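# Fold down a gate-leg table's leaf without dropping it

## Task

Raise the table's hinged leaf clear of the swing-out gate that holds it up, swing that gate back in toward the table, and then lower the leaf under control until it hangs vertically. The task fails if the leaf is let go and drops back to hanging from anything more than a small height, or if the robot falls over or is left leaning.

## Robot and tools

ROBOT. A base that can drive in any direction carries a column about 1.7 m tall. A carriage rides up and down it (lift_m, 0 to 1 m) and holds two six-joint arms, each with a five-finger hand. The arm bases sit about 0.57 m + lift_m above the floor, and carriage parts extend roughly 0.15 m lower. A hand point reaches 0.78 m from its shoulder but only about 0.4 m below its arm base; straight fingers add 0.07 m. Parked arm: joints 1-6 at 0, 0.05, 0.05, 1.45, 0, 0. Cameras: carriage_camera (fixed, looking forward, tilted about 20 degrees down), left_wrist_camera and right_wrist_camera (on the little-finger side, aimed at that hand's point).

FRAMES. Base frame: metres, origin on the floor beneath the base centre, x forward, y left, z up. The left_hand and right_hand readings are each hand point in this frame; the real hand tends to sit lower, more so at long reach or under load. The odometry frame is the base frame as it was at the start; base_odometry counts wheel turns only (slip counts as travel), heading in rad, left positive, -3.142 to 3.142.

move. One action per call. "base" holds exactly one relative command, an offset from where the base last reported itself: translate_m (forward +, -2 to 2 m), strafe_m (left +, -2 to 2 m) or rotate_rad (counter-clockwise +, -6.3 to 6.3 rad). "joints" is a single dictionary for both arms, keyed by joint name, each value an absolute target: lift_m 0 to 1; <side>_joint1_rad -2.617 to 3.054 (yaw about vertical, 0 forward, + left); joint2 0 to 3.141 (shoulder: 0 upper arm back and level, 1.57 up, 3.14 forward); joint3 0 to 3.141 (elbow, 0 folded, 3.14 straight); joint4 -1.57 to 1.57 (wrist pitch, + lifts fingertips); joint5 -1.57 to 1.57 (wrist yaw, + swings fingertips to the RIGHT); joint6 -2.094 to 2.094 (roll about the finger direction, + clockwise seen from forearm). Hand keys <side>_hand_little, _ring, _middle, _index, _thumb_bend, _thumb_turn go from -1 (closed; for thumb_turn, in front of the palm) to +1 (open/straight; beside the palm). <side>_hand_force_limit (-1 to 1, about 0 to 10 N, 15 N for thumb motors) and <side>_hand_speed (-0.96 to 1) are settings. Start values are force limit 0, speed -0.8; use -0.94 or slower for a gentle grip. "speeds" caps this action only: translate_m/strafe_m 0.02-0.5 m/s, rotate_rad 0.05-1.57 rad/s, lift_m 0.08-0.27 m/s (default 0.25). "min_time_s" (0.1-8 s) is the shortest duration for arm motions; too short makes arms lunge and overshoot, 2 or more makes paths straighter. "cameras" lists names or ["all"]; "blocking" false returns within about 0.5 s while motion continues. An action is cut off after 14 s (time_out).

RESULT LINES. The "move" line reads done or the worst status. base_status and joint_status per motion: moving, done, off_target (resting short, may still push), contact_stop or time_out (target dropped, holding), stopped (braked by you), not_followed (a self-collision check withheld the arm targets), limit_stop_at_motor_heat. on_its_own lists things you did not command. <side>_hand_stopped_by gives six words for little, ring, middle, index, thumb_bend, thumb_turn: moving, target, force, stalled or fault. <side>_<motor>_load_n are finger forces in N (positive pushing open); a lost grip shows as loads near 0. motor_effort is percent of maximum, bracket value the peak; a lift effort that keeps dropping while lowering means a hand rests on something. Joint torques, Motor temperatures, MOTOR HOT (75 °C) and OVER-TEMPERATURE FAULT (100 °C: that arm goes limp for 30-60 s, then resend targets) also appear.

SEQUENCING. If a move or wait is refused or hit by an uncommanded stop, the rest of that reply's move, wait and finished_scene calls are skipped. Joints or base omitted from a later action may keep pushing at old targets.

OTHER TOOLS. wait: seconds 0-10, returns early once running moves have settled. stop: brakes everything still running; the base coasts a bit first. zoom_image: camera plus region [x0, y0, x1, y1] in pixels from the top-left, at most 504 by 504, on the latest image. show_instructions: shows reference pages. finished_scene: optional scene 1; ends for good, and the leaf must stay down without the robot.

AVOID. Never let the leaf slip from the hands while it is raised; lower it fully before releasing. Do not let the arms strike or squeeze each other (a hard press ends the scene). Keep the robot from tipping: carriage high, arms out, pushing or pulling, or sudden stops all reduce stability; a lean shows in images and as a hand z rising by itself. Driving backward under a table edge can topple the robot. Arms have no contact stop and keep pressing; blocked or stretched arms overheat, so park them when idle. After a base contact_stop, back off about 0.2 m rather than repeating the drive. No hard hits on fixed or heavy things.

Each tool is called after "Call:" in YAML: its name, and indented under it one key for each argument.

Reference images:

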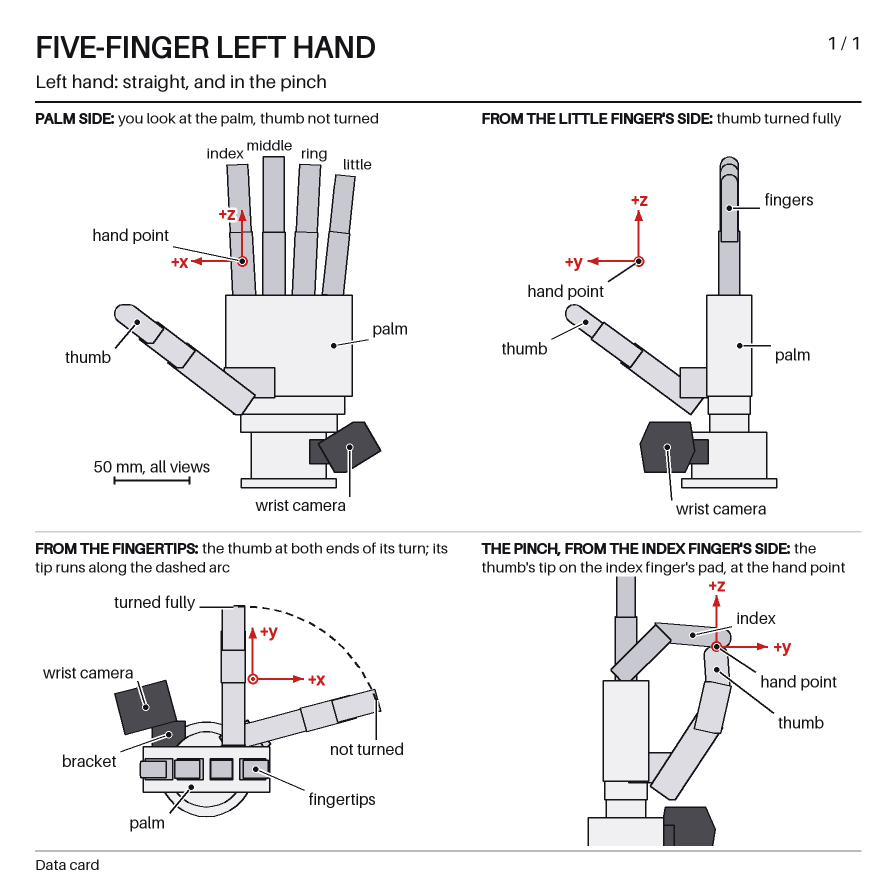

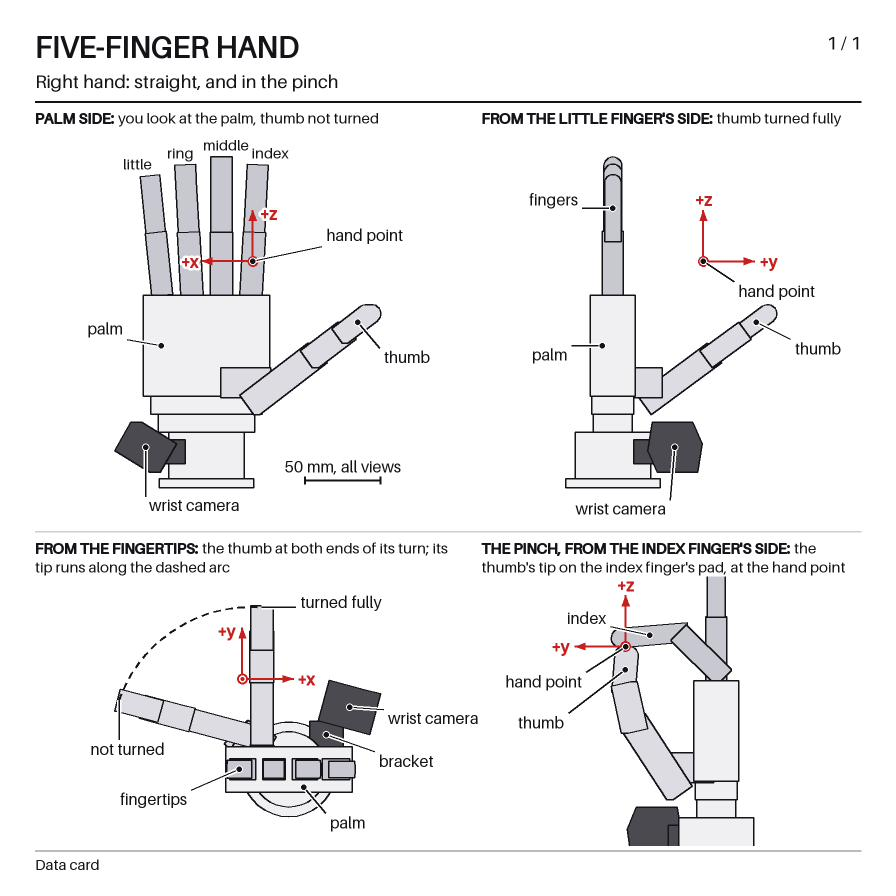

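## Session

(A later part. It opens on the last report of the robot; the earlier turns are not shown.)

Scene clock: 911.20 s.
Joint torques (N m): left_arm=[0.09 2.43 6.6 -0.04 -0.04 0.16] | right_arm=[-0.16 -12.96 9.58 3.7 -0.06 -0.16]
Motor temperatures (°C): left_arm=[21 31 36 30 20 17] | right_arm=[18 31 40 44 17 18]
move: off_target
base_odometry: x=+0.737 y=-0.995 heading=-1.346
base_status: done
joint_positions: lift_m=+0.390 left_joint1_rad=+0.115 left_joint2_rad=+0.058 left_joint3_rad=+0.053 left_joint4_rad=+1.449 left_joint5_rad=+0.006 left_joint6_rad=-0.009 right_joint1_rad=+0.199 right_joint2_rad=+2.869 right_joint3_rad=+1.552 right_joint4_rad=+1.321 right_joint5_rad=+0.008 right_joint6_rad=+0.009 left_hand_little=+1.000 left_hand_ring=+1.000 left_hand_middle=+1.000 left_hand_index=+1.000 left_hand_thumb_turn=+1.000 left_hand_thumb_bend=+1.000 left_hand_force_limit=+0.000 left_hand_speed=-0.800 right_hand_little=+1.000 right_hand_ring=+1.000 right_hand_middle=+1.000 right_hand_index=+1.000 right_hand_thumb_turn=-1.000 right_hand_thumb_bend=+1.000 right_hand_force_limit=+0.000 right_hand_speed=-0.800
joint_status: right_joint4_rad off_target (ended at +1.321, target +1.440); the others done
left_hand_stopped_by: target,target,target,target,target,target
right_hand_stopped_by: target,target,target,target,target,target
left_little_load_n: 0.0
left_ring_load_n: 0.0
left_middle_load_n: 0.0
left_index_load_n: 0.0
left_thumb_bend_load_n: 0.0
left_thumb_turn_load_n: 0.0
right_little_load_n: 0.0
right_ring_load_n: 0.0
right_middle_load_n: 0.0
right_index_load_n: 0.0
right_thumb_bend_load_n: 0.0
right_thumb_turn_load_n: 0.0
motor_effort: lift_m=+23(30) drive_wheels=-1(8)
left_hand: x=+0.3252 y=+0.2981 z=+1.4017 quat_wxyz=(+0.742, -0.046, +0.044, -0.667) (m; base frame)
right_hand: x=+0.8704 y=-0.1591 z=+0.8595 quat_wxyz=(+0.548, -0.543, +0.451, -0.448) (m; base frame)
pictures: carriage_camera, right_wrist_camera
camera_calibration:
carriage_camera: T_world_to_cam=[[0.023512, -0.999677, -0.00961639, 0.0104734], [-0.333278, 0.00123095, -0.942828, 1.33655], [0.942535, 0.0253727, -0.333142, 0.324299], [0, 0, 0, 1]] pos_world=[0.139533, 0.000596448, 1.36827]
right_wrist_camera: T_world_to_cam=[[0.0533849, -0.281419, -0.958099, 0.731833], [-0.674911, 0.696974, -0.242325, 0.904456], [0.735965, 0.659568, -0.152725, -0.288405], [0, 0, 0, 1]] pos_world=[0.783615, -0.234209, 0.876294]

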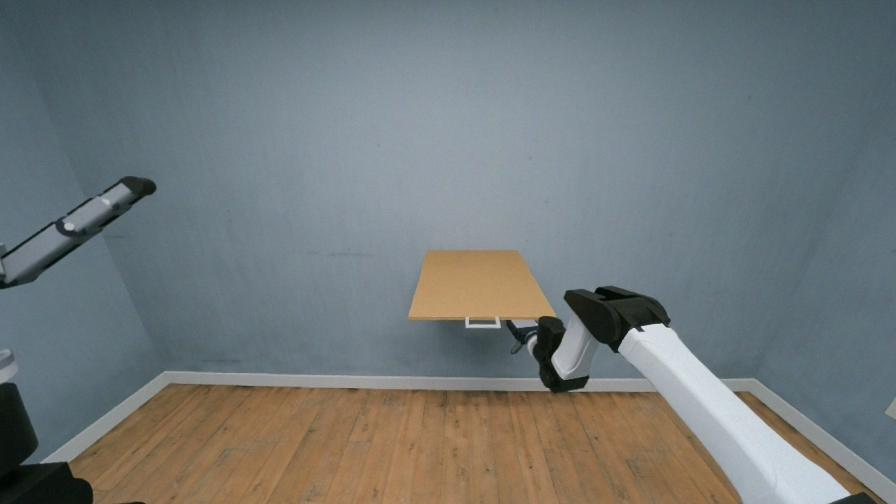

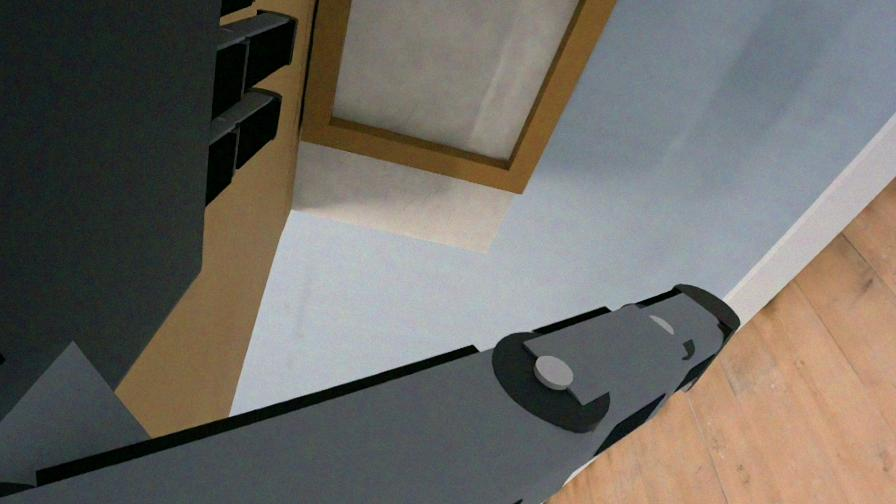

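Call:
move:
  base: {"translate_m": 0.022}
  joints: {"lift_m": 0.30, "right_joint1_rad": 0.175}
  speeds: {"translate_m": 0.02, "lift_m": 0.08}
  cameras: ["carriage_camera"]

Call:
move:
  base: {"translate_m": 0.026}
  joints: {"lift_m": 0.22}
  speeds: {"translate_m": 0.025, "lift_m": 0.08}
  cameras: ["carriage_camera"]

Scene clock: 931.60 s.
Joint torques (N m): left_arm=[0.09 2.47 6.74 -0.02 -0.05 0.15] | right_arm=[-0.5 -13.5 9.22 3.54 0.02 -0.14]
Motor temperatures (°C): left_arm=[21 29 35 29 20 17] | right_arm=[18 40 37 44 17 18]
move: done
base_odometry: x=+0.742 y=-1.016 heading=-1.346
base_status: done
joint_positions: lift_m=+0.300 left_joint1_rad=+0.115 left_joint2_rad=+0.058 left_joint3_rad=+0.052 left_joint4_rad=+1.449 left_joint5_rad=+0.006 left_joint6_rad=-0.009 right_joint1_rad=+0.187 right_joint2_rad=+2.874 right_joint3_rad=+1.556 right_joint4_rad=+1.333 right_joint5_rad=+0.003 right_joint6_rad=+0.007 left_hand_little=+1.000 left_hand_ring=+1.000 left_hand_middle=+1.000 left_hand_index=+1.000 left_hand_thumb_turn=+1.000 left_hand_thumb_bend=+1.000 left_hand_force_limit=+0.000 left_hand_speed=-0.800 right_hand_little=+1.000 right_hand_ring=+1.000 right_hand_middle=+1.000 right_hand_index=+1.000 right_hand_thumb_turn=-1.000 right_hand_thumb_bend=+1.000 right_hand_force_limit=+0.000 right_hand_speed=-0.800
joint_status: all done
left_hand_stopped_by: target,target,target,target,target,target
right_hand_stopped_by: target,target,target,target,target,target
left_little_load_n: 0.0
left_ring_load_n: 0.0
left_middle_load_n: 0.0
left_index_load_n: 0.0
left_thumb_bend_load_n: 0.0
left_thumb_turn_load_n: 0.0
right_little_load_n: 0.0
right_ring_load_n: 0.0
right_middle_load_n: 0.0
right_index_load_n: 0.0
right_thumb_bend_load_n: 0.0
right_thumb_turn_load_n: 0.0
motor_effort: lift_m=+20(21) drive_wheels=+0(10)
left_hand: x=+0.3254 y=+0.2981 z=+1.3122 quat_wxyz=(+0.742, -0.046, +0.045, -0.667) (m; base frame)
right_hand: x=+0.8726 y=-0.1660 z=+0.7715 quat_wxyz=(+0.549, -0.539, +0.450, -0.453) (m; base frame)
pictures: carriage_camera
camera_calibration:
carriage_camera: T_world_to_cam=[[0.023512, -0.999677, -0.00961639, 0.00961464], [-0.333278, 0.00123095, -0.942828, 1.25235], [0.942535, 0.0253727, -0.333142, 0.294549], [0, 0, 0, 1]] pos_world=[0.139533, 0.000596448, 1.27897]

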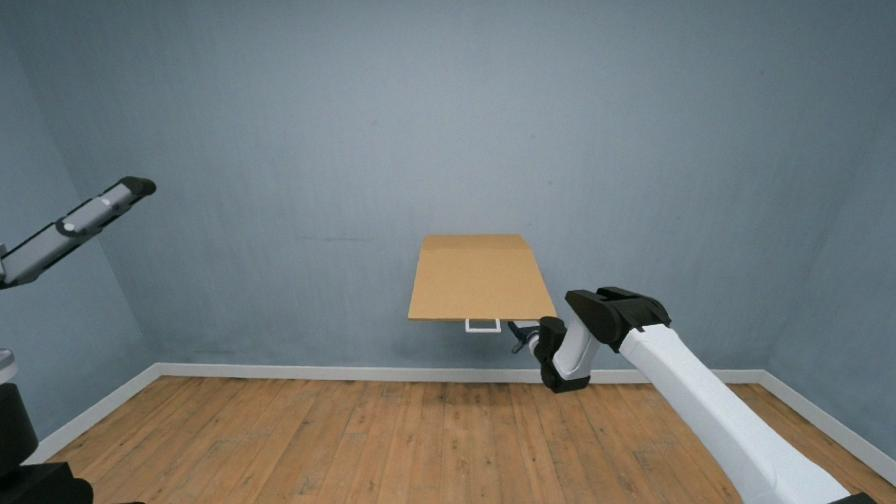

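Scene clock: 933.13 s.
Joint torques (N m): left_arm=[0.13 2.5 6.67 -0.01 -0.02 0.15] | right_arm=[-0.14 -13.64 8.73 3.51 0.02 -0.13]
move: done
base_odometry: x=+0.748 y=-1.041 heading=-1.347
base_status: done
joint_positions: lift_m=+0.220 left_joint1_rad=+0.115 left_joint2_rad=+0.057 left_joint3_rad=+0.052 left_joint4_rad=+1.449 left_joint5_rad=+0.006 left_joint6_rad=-0.009 right_joint1_rad=+0.183 right_joint2_rad=+2.876 right_joint3_rad=+1.560 right_joint4_rad=+1.334 right_joint5_rad=+0.003 right_joint6_rad=+0.006 left_hand_little=+1.000 left_hand_ring=+1.000 left_hand_middle=+1.000 left_hand_index=+1.000 left_hand_thumb_turn=+1.000 left_hand_thumb_bend=+1.000 left_hand_force_limit=+0.000 left_hand_speed=-0.800 right_hand_little=+1.000 right_hand_ring=+1.000 right_hand_middle=+1.000 right_hand_index=+1.000 right_hand_thumb_turn=-1.000 right_hand_thumb_bend=+1.000 right_hand_force_limit=+0.000 right_hand_speed=-0.800
joint_status: all done
left_hand_stopped_by: target,target,target,target,target,target
right_hand_stopped_by: target,target,target,target,target,target
left_little_load_n: 0.0
left_ring_load_n: 0.0
left_middle_load_n: 0.0
left_index_load_n: 0.0
left_thumb_bend_load_n: 0.0
left_thumb_turn_load_n: 0.0
right_little_load_n: 0.0
right_ring_load_n: 0.0
right_middle_load_n: 0.0
right_index_load_n: 0.0
right_thumb_bend_load_n: 0.0
right_thumb_turn_load_n: 0.0
motor_effort: lift_m=+16(21) drive_wheels=+2(9)
left_hand: x=+0.3253 y=+0.2981 z=+1.2322 quat_wxyz=(+0.742, -0.046, +0.045, -0.667) (m; base frame)
right_hand: x=+0.8742 y=-0.1683 z=+0.6926 quat_wxyz=(+0.550, -0.537, +0.450, -0.455) (m; base frame)
pictures: carriage_camera
camera_calibration:
carriage_camera: T_world_to_cam=[[0.023512, -0.999677, -0.00961639, 0.00884533], [-0.333278, 0.00123095, -0.942828, 1.17693], [0.942535, 0.0253727, -0.333142, 0.267898], [0, 0, 0, 1]] pos_world=[0.139533, 0.000596448, 1.19897]

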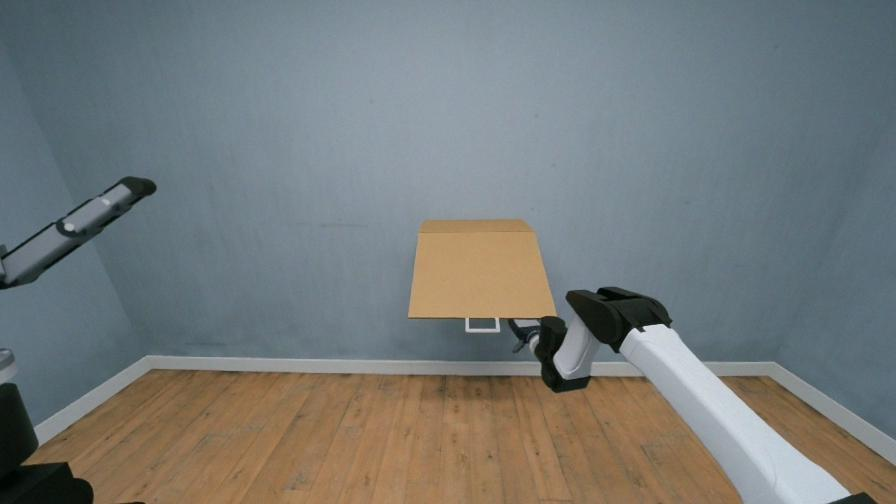

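Call:
move:
  base: {"translate_m": 0.042}
  joints: {"lift_m": 0.15}
  speeds: {"translate_m": 0.045, "lift_m": 0.08}
  cameras: ["carriage_camera"]

Call:
move:
  base: {"translate_m": 0.044}
  joints: {"lift_m": 0.10}
  speeds: {"translate_m": 0.06, "lift_m": 0.08}
  cameras: ["carriage_camera"]

Scene clock: 941.00 s.
Joint torques (N m): left_arm=[0.1 2.5 6.78 -0.06 -0.03 0.15] | right_arm=[-0.23 -13.63 8.65 3.65 0 -0.13]
move: done
base_odometry: x=+0.757 y=-1.082 heading=-1.346
base_status: done
joint_positions: lift_m=+0.150 left_joint1_rad=+0.115 left_joint2_rad=+0.057 left_joint3_rad=+0.052 left_joint4_rad=+1.451 left_joint5_rad=+0.006 left_joint6_rad=-0.008 right_joint1_rad=+0.183 right_joint2_rad=+2.876 right_joint3_rad=+1.561 right_joint4_rad=+1.326 right_joint5_rad=+0.003 right_joint6_rad=+0.006 left_hand_little=+1.000 left_hand_ring=+1.000 left_hand_middle=+1.000 left_hand_index=+1.000 left_hand_thumb_turn=+1.000 left_hand_thumb_bend=+1.000 left_hand_force_limit=+0.000 left_hand_speed=-0.800 right_hand_little=+1.000 right_hand_ring=+1.000 right_hand_middle=+1.000 right_hand_index=+1.000 right_hand_thumb_turn=-1.000 right_hand_thumb_bend=+1.000 right_hand_force_limit=+0.000 right_hand_speed=-0.800
joint_status: all done
left_hand_stopped_by: target,target,target,target,target,target
right_hand_stopped_by: target,target,target,target,target,target
left_little_load_n: 0.0
left_ring_load_n: -0.5
left_middle_load_n: 0.0
left_index_load_n: 0.0
left_thumb_bend_load_n: 0.0
left_thumb_turn_load_n: 0.0
right_little_load_n: 0.0
right_ring_load_n: 0.0
right_middle_load_n: 0.0
right_index_load_n: 0.0
right_thumb_bend_load_n: 0.0
right_thumb_turn_load_n: 0.0
motor_effort: lift_m=+20(20) drive_wheels=+1(7)
left_hand: x=+0.3248 y=+0.2981 z=+1.1623 quat_wxyz=(+0.742, -0.045, +0.044, -0.667) (m; base frame)
right_hand: x=+0.8739 y=-0.1684 z=+0.6206 quat_wxyz=(+0.548, -0.539, +0.452, -0.454) (m; base frame)
pictures: carriage_camera
camera_calibration:
carriage_camera: T_world_to_cam=[[0.023512, -0.999677, -0.00961639, 0.00817218], [-0.333278, 0.00123095, -0.942828, 1.11093], [0.942535, 0.0253727, -0.333142, 0.244578], [0, 0, 0, 1]] pos_world=[0.139533, 0.000596448, 1.12897]

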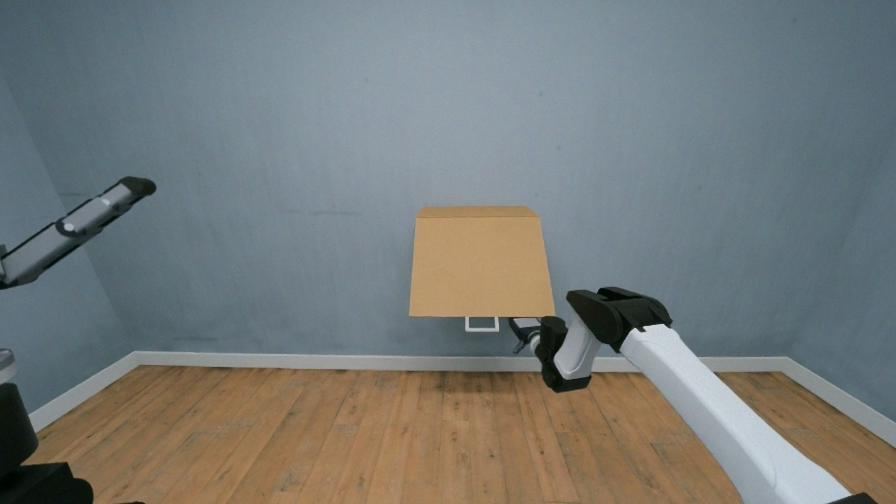

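Scene clock: 942.30 s.
Joint torques (N m): left_arm=[0.09 2.52 6.76 -0.05 -0.04 0.15] | right_arm=[-0.16 -13.67 8.68 3.7 0.01 -0.12]
move: done
base_odometry: x=+0.767 y=-1.125 heading=-1.347
base_status: done
joint_positions: lift_m=+0.100 left_joint1_rad=+0.115 left_joint2_rad=+0.057 left_joint3_rad=+0.051 left_joint4_rad=+1.451 left_joint5_rad=+0.006 left_joint6_rad=-0.008 right_joint1_rad=+0.183 right_joint2_rad=+2.876 right_joint3_rad=+1.561 right_joint4_rad=+1.320 right_joint5_rad=+0.003 right_joint6_rad=+0.005 left_hand_little=+1.000 left_hand_ring=+1.000 left_hand_middle=+1.000 left_hand_index=+1.000 left_hand_thumb_turn=+1.000 left_hand_thumb_bend=+1.000 left_hand_force_limit=+0.000 left_hand_speed=-0.800 right_hand_little=+1.000 right_hand_ring=+1.000 right_hand_middle=+1.000 right_hand_index=+1.000 right_hand_thumb_turn=-1.000 right_hand_thumb_bend=+1.000 right_hand_force_limit=+0.000 right_hand_speed=-0.800
joint_status: all done
left_hand_stopped_by: target,target,target,target,target,target
right_hand_stopped_by: target,target,target,target,target,target
left_little_load_n: 0.0
left_ring_load_n: 0.0
left_middle_load_n: 0.0
left_index_load_n: 0.0
left_thumb_bend_load_n: 0.0
left_thumb_turn_load_n: 0.0
right_little_load_n: -0.5
right_ring_load_n: -0.5
right_middle_load_n: -0.5
right_index_load_n: -0.5
right_thumb_bend_load_n: 0.0
right_thumb_turn_load_n: 0.0
motor_effort: lift_m=+17(21) drive_wheels=+4(10)
left_hand: x=+0.3248 y=+0.2981 z=+1.1123 quat_wxyz=(+0.742, -0.045, +0.044, -0.667) (m; base frame)
right_hand: x=+0.8736 y=-0.1687 z=+0.5688 quat_wxyz=(+0.545, -0.541, +0.453, -0.452) (m; base frame)
pictures: carriage_camera
camera_calibration:
carriage_camera: T_world_to_cam=[[0.023512, -0.999677, -0.00961639, 0.00769136], [-0.333278, 0.00123095, -0.942828, 1.06379], [0.942535, 0.0253727, -0.333142, 0.227921], [0, 0, 0, 1]] pos_world=[0.139533, 0.000596448, 1.07897]

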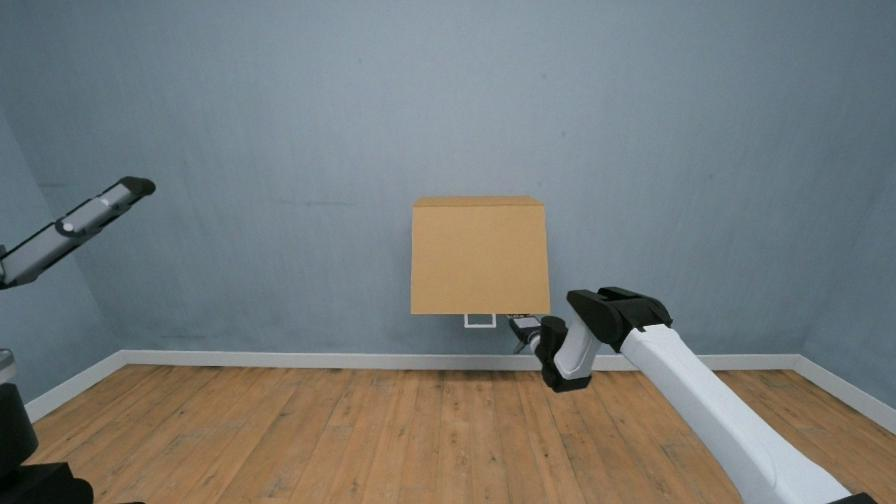

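Call:
move:
  base: {"translate_m": 0.06}
  joints: {"lift_m": 0.06}
  speeds: {"translate_m": 0.08, "lift_m": 0.08}
  cameras: ["carriage_camera", "right_wrist_camera"]

Call:
zoom_image:
  camera: "carriage_camera"
  region: [400, 180, 600, 400]

Scene clock: 952.97 s.
Joint torques (N m): left_arm=[0.08 2.52 6.8 -0.08 -0.05 0.16] | right_arm=[-0.05 -13.68 8.5 3.51 -0.01 -0.11]
move: done
base_odometry: x=+0.780 y=-1.183 heading=-1.347
base_status: done
joint_positions: lift_m=+0.060 left_joint1_rad=+0.115 left_joint2_rad=+0.057 left_joint3_rad=+0.051 left_joint4_rad=+1.453 left_joint5_rad=+0.006 left_joint6_rad=-0.008 right_joint1_rad=+0.182 right_joint2_rad=+2.876 right_joint3_rad=+1.563 right_joint4_rad=+1.334 right_joint5_rad=+0.003 right_joint6_rad=+0.005 left_hand_little=+1.000 left_hand_ring=+1.000 left_hand_middle=+1.000 left_hand_index=+1.000 left_hand_thumb_turn=+1.000 left_hand_thumb_bend=+1.000 left_hand_force_limit=+0.000 left_hand_speed=-0.800 right_hand_little=+1.000 right_hand_ring=+1.000 right_hand_middle=+1.000 right_hand_index=+1.000 right_hand_thumb_turn=-1.000 right_hand_thumb_bend=+1.000 right_hand_force_limit=+0.000 right_hand_speed=-0.800
joint_status: all done
left_hand_stopped_by: target,target,target,target,target,target
right_hand_stopped_by: target,target,target,target,target,target
left_little_load_n: 0.0
left_ring_load_n: 0.0
left_middle_load_n: 0.0
left_index_load_n: 0.0
left_thumb_bend_load_n: 0.0
left_thumb_turn_load_n: 0.0
right_little_load_n: 0.0
right_ring_load_n: -2.0
right_middle_load_n: -3.0
right_index_load_n: 0.0
right_thumb_bend_load_n: 0.0
right_thumb_turn_load_n: 0.0
motor_effort: lift_m=+17(22) drive_wheels=-1(10)
left_hand: x=+0.3243 y=+0.2980 z=+1.0724 quat_wxyz=(+0.742, -0.044, +0.043, -0.667) (m; base frame)
right_hand: x=+0.8751 y=-0.1690 z=+0.5335 quat_wxyz=(+0.550, -0.536, +0.450, -0.457) (m; base frame)
pictures: carriage_camera, right_wrist_camera
camera_calibration:
carriage_camera: T_world_to_cam=[[0.023512, -0.999677, -0.00961639, 0.00730671], [-0.333278, 0.00123095, -0.942828, 1.02607], [0.942535, 0.0253727, -0.333142, 0.214595], [0, 0, 0, 1]] pos_world=[0.139533, 0.000596448, 1.03897]
right_wrist_camera: T_world_to_cam=[[0.0672057, -0.282568, -0.95689, 0.403483], [-0.662108, 0.704822, -0.254635, 0.832181], [0.746389, 0.650678, -0.139722, -0.352728], [0, 0, 0, 1]] pos_world=[0.78715, -0.243016, 0.548707]

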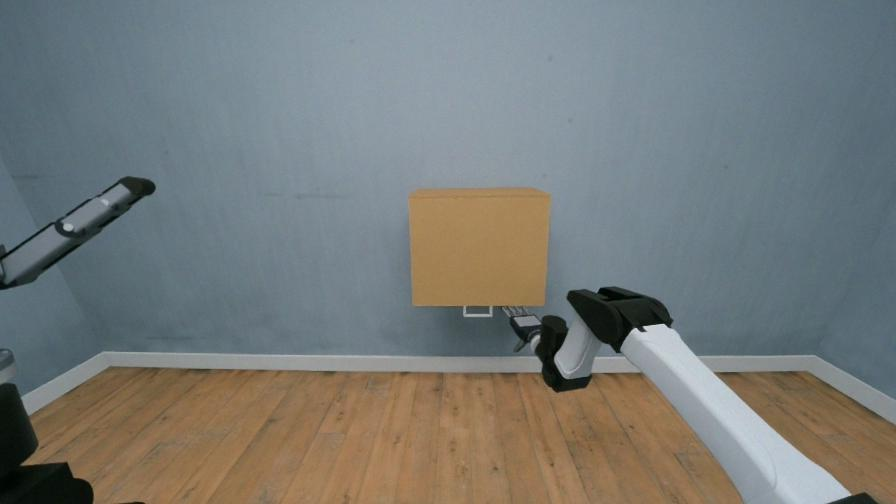

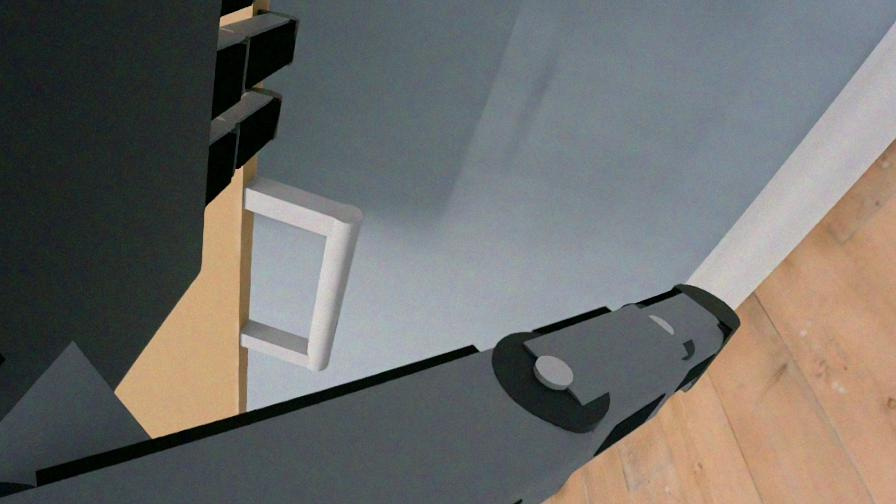

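Scaled by 2.291.

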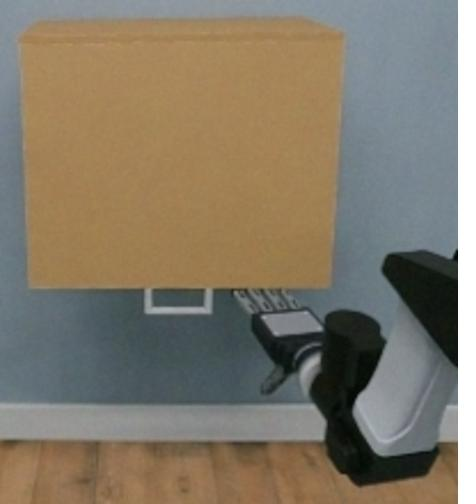

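Call:
move:
  base: {"translate_m": 0.07}
  joints: {"lift_m": 0.045}
  speeds: {"translate_m": 0.08, "lift_m": 0.08}
  cameras: ["carriage_camera"]

Call:
zoom_image:
  camera: "carriage_camera"
  region: [400, 180, 600, 400]

Scene clock: 970.67 s.
Joint torques (N m): left_arm=[0.1 2.52 6.68 -0.11 -0.04 0.16] | right_arm=[-0.13 -13.65 8.23 3.25 0.02 -0.1]
Motor temperatures (°C): left_arm=[20 28 35 27 20 17] | right_arm=[18 46 35 49 17 18]
move: done
base_odometry: x=+0.796 y=-1.252 heading=-1.347
base_status: done
joint_positions: lift_m=+0.045 left_joint1_rad=+0.115 left_joint2_rad=+0.057 left_joint3_rad=+0.051 left_joint4_rad=+1.453 left_joint5_rad=+0.006 left_joint6_rad=-0.008 right_joint1_rad=+0.182 right_joint2_rad=+2.876 right_joint3_rad=+1.566 right_joint4_rad=+1.355 right_joint5_rad=+0.003 right_joint6_rad=+0.003 left_hand_little=+1.000 left_hand_ring=+1.000 left_hand_middle=+1.000 left_hand_index=+1.000 left_hand_thumb_turn=+1.000 left_hand_thumb_bend=+1.000 left_hand_force_limit=+0.000 left_hand_speed=-0.800 right_hand_little=+1.000 right_hand_ring=+1.000 right_hand_middle=+1.000 right_hand_index=+1.000 right_hand_thumb_turn=-1.000 right_hand_thumb_bend=+1.000 right_hand_force_limit=+0.000 right_hand_speed=-0.800
joint_status: all done
left_hand_stopped_by: target,target,target,target,target,target
right_hand_stopped_by: target,target,target,target,target,target
left_little_load_n: 0.0
left_ring_load_n: 0.0
left_middle_load_n: 0.0
left_index_load_n: 0.0
left_thumb_bend_load_n: 0.0
left_thumb_turn_load_n: 0.0
right_little_load_n: 0.0
right_ring_load_n: -1.0
right_middle_load_n: -1.0
right_index_load_n: -1.5
right_thumb_bend_load_n: 0.0
right_thumb_turn_load_n: 0.0
motor_effort: lift_m=+18(21) drive_wheels=-2(13)
left_hand: x=+0.3244 y=+0.2980 z=+1.0574 quat_wxyz=(+0.742, -0.044, +0.043, -0.667) (m; base frame)
right_hand: x=+0.8769 y=-0.1687 z=+0.5254 quat_wxyz=(+0.556, -0.530, +0.444, -0.462) (m; base frame)
pictures: carriage_camera
camera_calibration:
carriage_camera: T_world_to_cam=[[0.023512, -0.999677, -0.00961639, 0.00716342], [-0.333278, 0.00123095, -0.942828, 1.01203], [0.942535, 0.0253727, -0.333142, 0.209631], [0, 0, 0, 1]] pos_world=[0.139533, 0.000596448, 1.02407]

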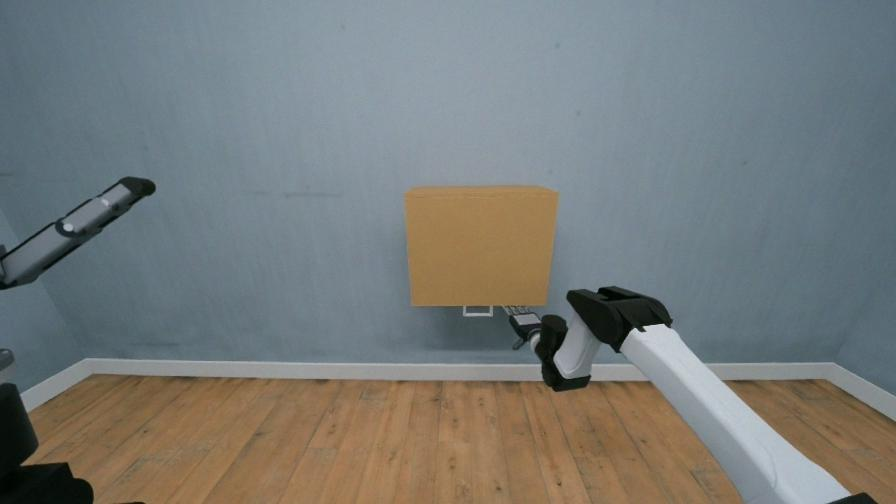

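Scaled by 2.291.

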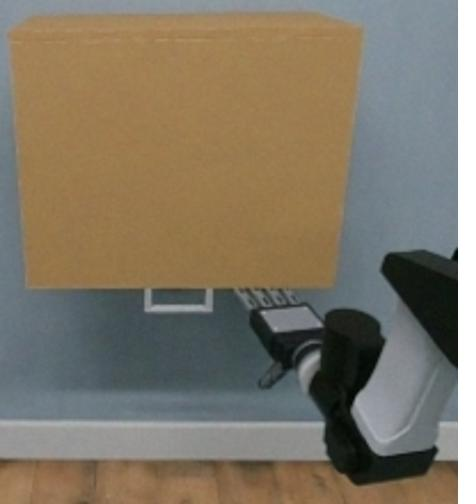

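Call:
move:
  joints: {"lift_m": 0.03}
  speeds: {"lift_m": 0.08}
  cameras: ["carriage_camera"]

Call:
zoom_image:
  camera: "carriage_camera"
  region: [400, 180, 600, 400]

Scene clock: 984.00 s.
Joint torques (N m): left_arm=[0.09 2.55 6.74 -0.07 -0.04 0.16] | right_arm=[-0.14 -13.72 7.66 2.89 0.02 -0.08]
move: done
base_odometry: x=+0.796 y=-1.252 heading=-1.347
base_status: not commanded
joint_positions: lift_m=+0.030 left_joint1_rad=+0.115 left_joint2_rad=+0.057 left_joint3_rad=+0.051 left_joint4_rad=+1.453 left_joint5_rad=+0.006 left_joint6_rad=-0.008 right_joint1_rad=+0.182 right_joint2_rad=+2.876 right_joint3_rad=+1.572 right_joint4_rad=+1.389 right_joint5_rad=+0.003 right_joint6_rad=+0.003 left_hand_little=+1.000 left_hand_ring=+1.000 left_hand_middle=+1.000 left_hand_index=+1.000 left_hand_thumb_turn=+1.000 left_hand_thumb_bend=+1.000 left_hand_force_limit=+0.000 left_hand_speed=-0.800 right_hand_little=+1.000 right_hand_ring=+1.000 right_hand_middle=+1.000 right_hand_index=+1.000 right_hand_thumb_turn=-1.000 right_hand_thumb_bend=+1.000 right_hand_force_limit=+0.000 right_hand_speed=-0.800
joint_status: all done
left_hand_stopped_by: target,target,target,target,target,target
right_hand_stopped_by: target,target,target,target,target,target
left_little_load_n: 0.0
left_ring_load_n: 0.0
left_middle_load_n: 0.0
left_index_load_n: 0.0
left_thumb_bend_load_n: 0.0
left_thumb_turn_load_n: 0.0
right_little_load_n: 0.0
right_ring_load_n: 0.0
right_middle_load_n: -0.5
right_index_load_n: -2.0
right_thumb_bend_load_n: 0.0
right_thumb_turn_load_n: 0.0
motor_effort: lift_m=+16(20) drive_wheels=-2(3)
left_hand: x=+0.3244 y=+0.2980 z=+1.0424 quat_wxyz=(+0.742, -0.044, +0.043, -0.667) (m; base frame)
right_hand: x=+0.8798 y=-0.1682 z=+0.5217 quat_wxyz=(+0.566, -0.519, +0.434, -0.471) (m; base frame)
pictures: carriage_camera
camera_calibration:
carriage_camera: T_world_to_cam=[[0.023512, -0.999677, -0.00961639, 0.00701918], [-0.333278, 0.00123095, -0.942828, 0.997884], [0.942535, 0.0253727, -0.333142, 0.204634], [0, 0, 0, 1]] pos_world=[0.139533, 0.000596448, 1.00907]

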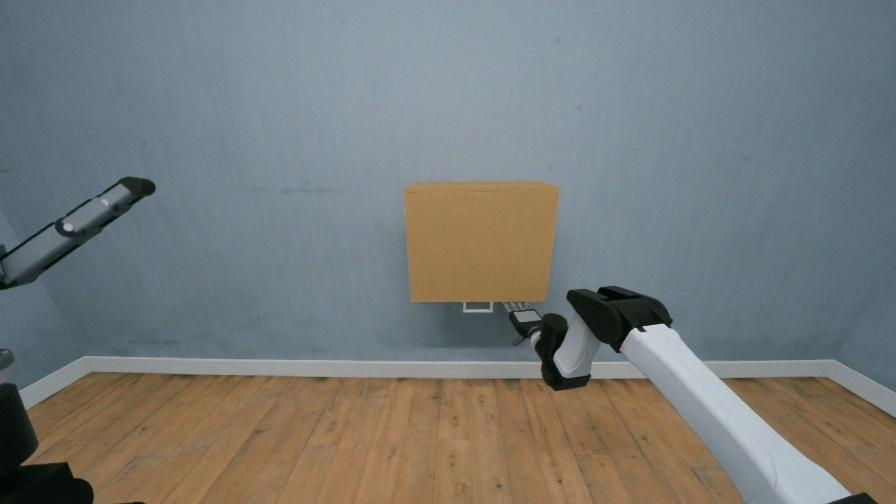

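Scaled by 2.291.

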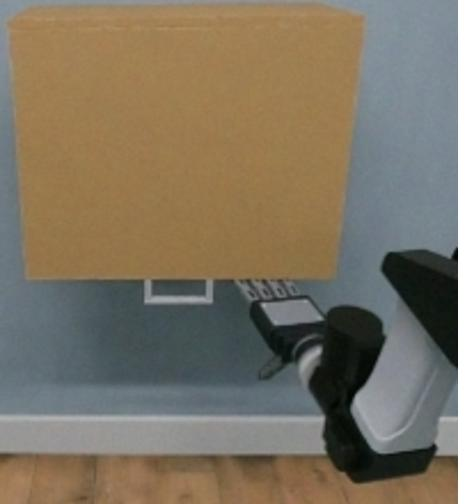

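Call:
move:
  joints: {"lift_m": 0.0}
  speeds: {"lift_m": 0.08}
  cameras: ["carriage_camera", "right_wrist_camera"]

Call:
zoom_image:
  camera: "carriage_camera"
  region: [400, 160, 600, 380]

Scene clock: 990.50 s.
Joint torques (N m): left_arm=[0.1 2.55 6.74 -0.1 -0.04 0.15] | right_arm=[-0.14 -13.63 7.01 2.43 0 -0.09]
move: done
base_odometry: x=+0.796 y=-1.252 heading=-1.347
base_status: not commanded
joint_positions: lift_m=+0.002 left_joint1_rad=+0.115 left_joint2_rad=+0.057 left_joint3_rad=+0.051 left_joint4_rad=+1.453 left_joint5_rad=+0.006 left_joint6_rad=-0.008 right_joint1_rad=+0.182 right_joint2_rad=+2.876 right_joint3_rad=+1.579 right_joint4_rad=+1.423 right_joint5_rad=+0.003 right_joint6_rad=+0.003 left_hand_little=+1.000 left_hand_ring=+1.000 left_hand_middle=+1.000 left_hand_index=+1.000 left_hand_thumb_turn=+1.000 left_hand_thumb_bend=+1.000 left_hand_force_limit=+0.000 left_hand_speed=-0.800 right_hand_little=+1.000 right_hand_ring=+1.000 right_hand_middle=+1.000 right_hand_index=+1.000 right_hand_thumb_turn=-1.000 right_hand_thumb_bend=+1.000 right_hand_force_limit=+0.000 right_hand_speed=-0.800
joint_status: all done
joint sent to its limit — lift_m, lower limit.
left_hand_stopped_by: target,target,target,target,target,target
right_hand_stopped_by: target,target,target,target,target,target
left_little_load_n: 0.0
left_ring_load_n: 0.0
left_middle_load_n: 0.0
left_index_load_n: 0.0
left_thumb_bend_load_n: 0.0
left_thumb_turn_load_n: 0.0
right_little_load_n: 0.0
right_ring_load_n: 0.0
right_middle_load_n: 0.0
right_index_load_n: 0.0
right_thumb_bend_load_n: 0.0
right_thumb_turn_load_n: 0.0
motor_effort: lift_m=+16(20) drive_wheels=+3(3)
left_hand: x=+0.3244 y=+0.2980 z=+1.0140 quat_wxyz=(+0.742, -0.044, +0.043, -0.667) (m; base frame)
right_hand: x=+0.8827 y=-0.1677 z=+0.5054 quat_wxyz=(+0.576, -0.507, +0.425, -0.480) (m; base frame)
pictures: carriage_camera, right_wrist_camera
camera_calibration:
carriage_camera: T_world_to_cam=[[0.023512, -0.999677, -0.00961639, 0.00674607], [-0.333278, 0.00123095, -0.942828, 0.971108], [0.942535, 0.0253727, -0.333142, 0.195173], [0, 0, 0, 1]] pos_world=[0.139533, 0.000596448, 0.980673]
right_wrist_camera: T_world_to_cam=[[0.165212, -0.266806, -0.949484, 0.288759], [-0.632943, 0.709626, -0.309539, 0.832021], [0.756365, 0.652108, -0.0516339, -0.416237], [0, 0, 0, 1]] pos_world=[0.793742, -0.241949, 0.510223]

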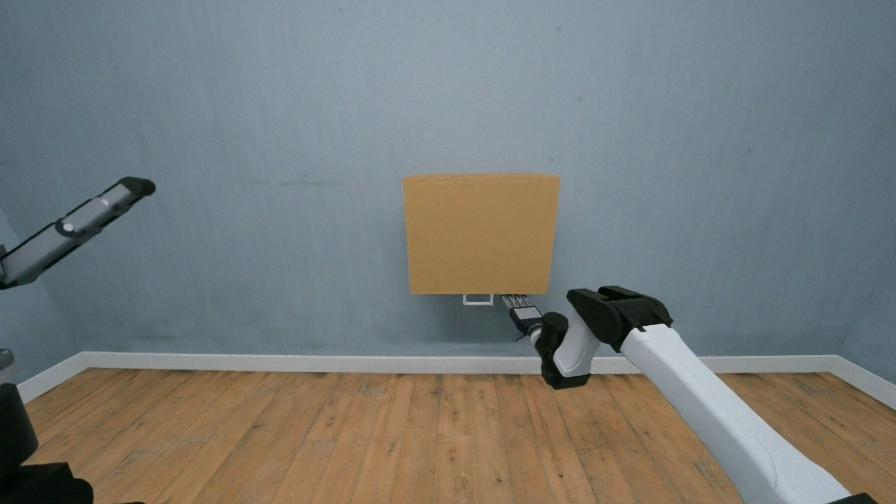

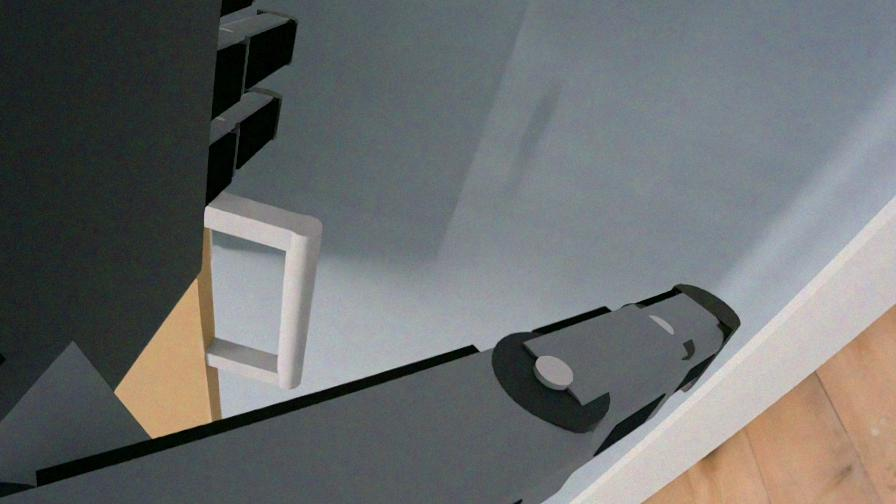

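Scaled by 2.291.

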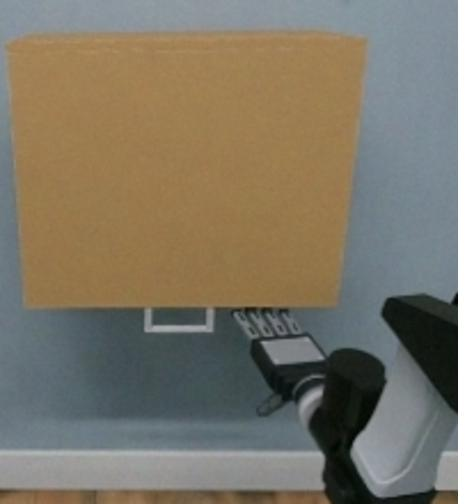

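Call:
move:
  joints: {"right_joint4_rad": 1.1}
  min_time_s: 2
  cameras: ["carriage_camera"]

Call:
zoom_image:
  camera: "carriage_camera"
  region: [400, 160, 600, 380]

Scene clock: 1002.63 s.
Joint torques (N m): left_arm=[0.09 2.55 6.79 -0.07 -0.04 0.16] | right_arm=[-0.13 -13.75 7.02 2.24 0.02 -0.1]
move: done
base_odometry: x=+0.796 y=-1.252 heading=-1.347
base_status: not commanded
joint_positions: lift_m=+0.002 left_joint1_rad=+0.115 left_joint2_rad=+0.057 left_joint3_rad=+0.051 left_joint4_rad=+1.453 left_joint5_rad=+0.006 left_joint6_rad=-0.008 right_joint1_rad=+0.182 right_joint2_rad=+2.876 right_joint3_rad=+1.579 right_joint4_rad=+1.101 right_joint5_rad=+0.003 right_joint6_rad=+0.003 left_hand_little=+1.000 left_hand_ring=+1.000 left_hand_middle=+1.000 left_hand_index=+1.000 left_hand_thumb_turn=+1.000 left_hand_thumb_bend=+1.000 left_hand_force_limit=+0.000 left_hand_speed=-0.800 right_hand_little=+1.000 right_hand_ring=+1.000 right_hand_middle=+1.000 right_hand_index=+1.000 right_hand_thumb_turn=-1.000 right_hand_thumb_bend=+1.000 right_hand_force_limit=+0.000 right_hand_speed=-0.800
joint_status: all done
left_hand_stopped_by: target,target,target,target,target,target
right_hand_stopped_by: target,target,target,target,target,target
left_little_load_n: 0.0
left_ring_load_n: 0.0
left_middle_load_n: 0.0
left_index_load_n: 0.0
left_thumb_bend_load_n: 0.0
left_thumb_turn_load_n: 0.0
right_little_load_n: 0.0
right_ring_load_n: 0.0
right_middle_load_n: 0.0
right_index_load_n: -0.5
right_thumb_bend_load_n: 0.0
right_thumb_turn_load_n: 0.0
motor_effort: lift_m=+16(21) drive_wheels=+2(3)
left_hand: x=+0.3244 y=+0.2980 z=+1.0140 quat_wxyz=(+0.742, -0.044, +0.043, -0.667) (m; base frame)
right_hand: x=+0.8608 y=-0.1718 z=+0.4203 quat_wxyz=(+0.488, -0.593, +0.496, -0.406) (m; base frame)
pictures: carriage_camera
camera_calibration:
carriage_camera: T_world_to_cam=[[0.023512, -0.999677, -0.00961639, 0.00674607], [-0.333278, 0.00123095, -0.942828, 0.971108], [0.942535, 0.0253727, -0.333142, 0.195173], [0, 0, 0, 1]] pos_world=[0.139533, 0.000596448, 0.980673]

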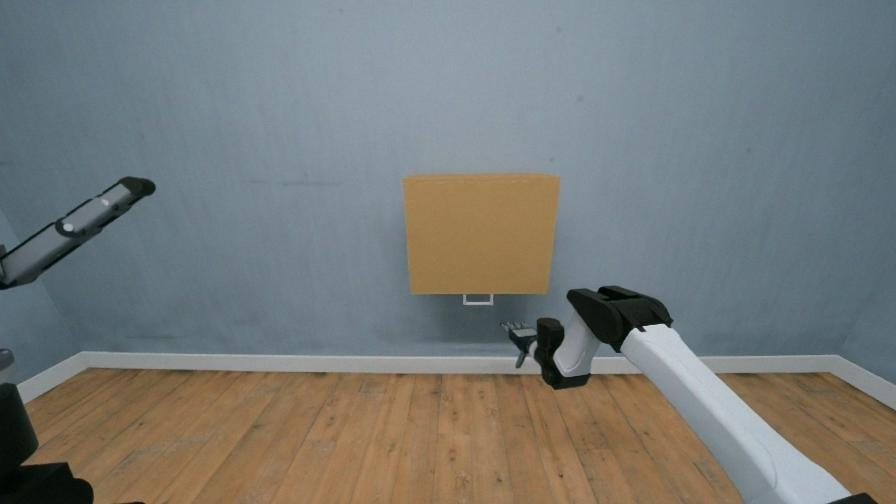

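Scaled by 2.291.

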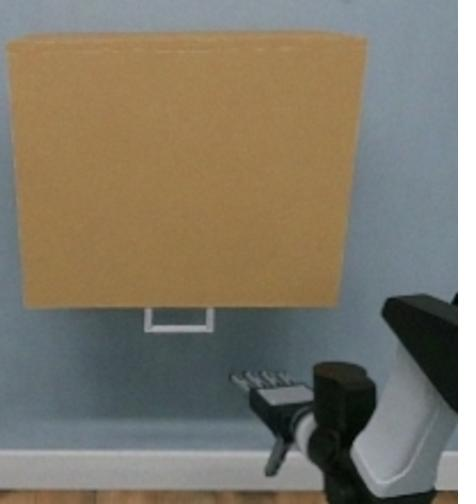

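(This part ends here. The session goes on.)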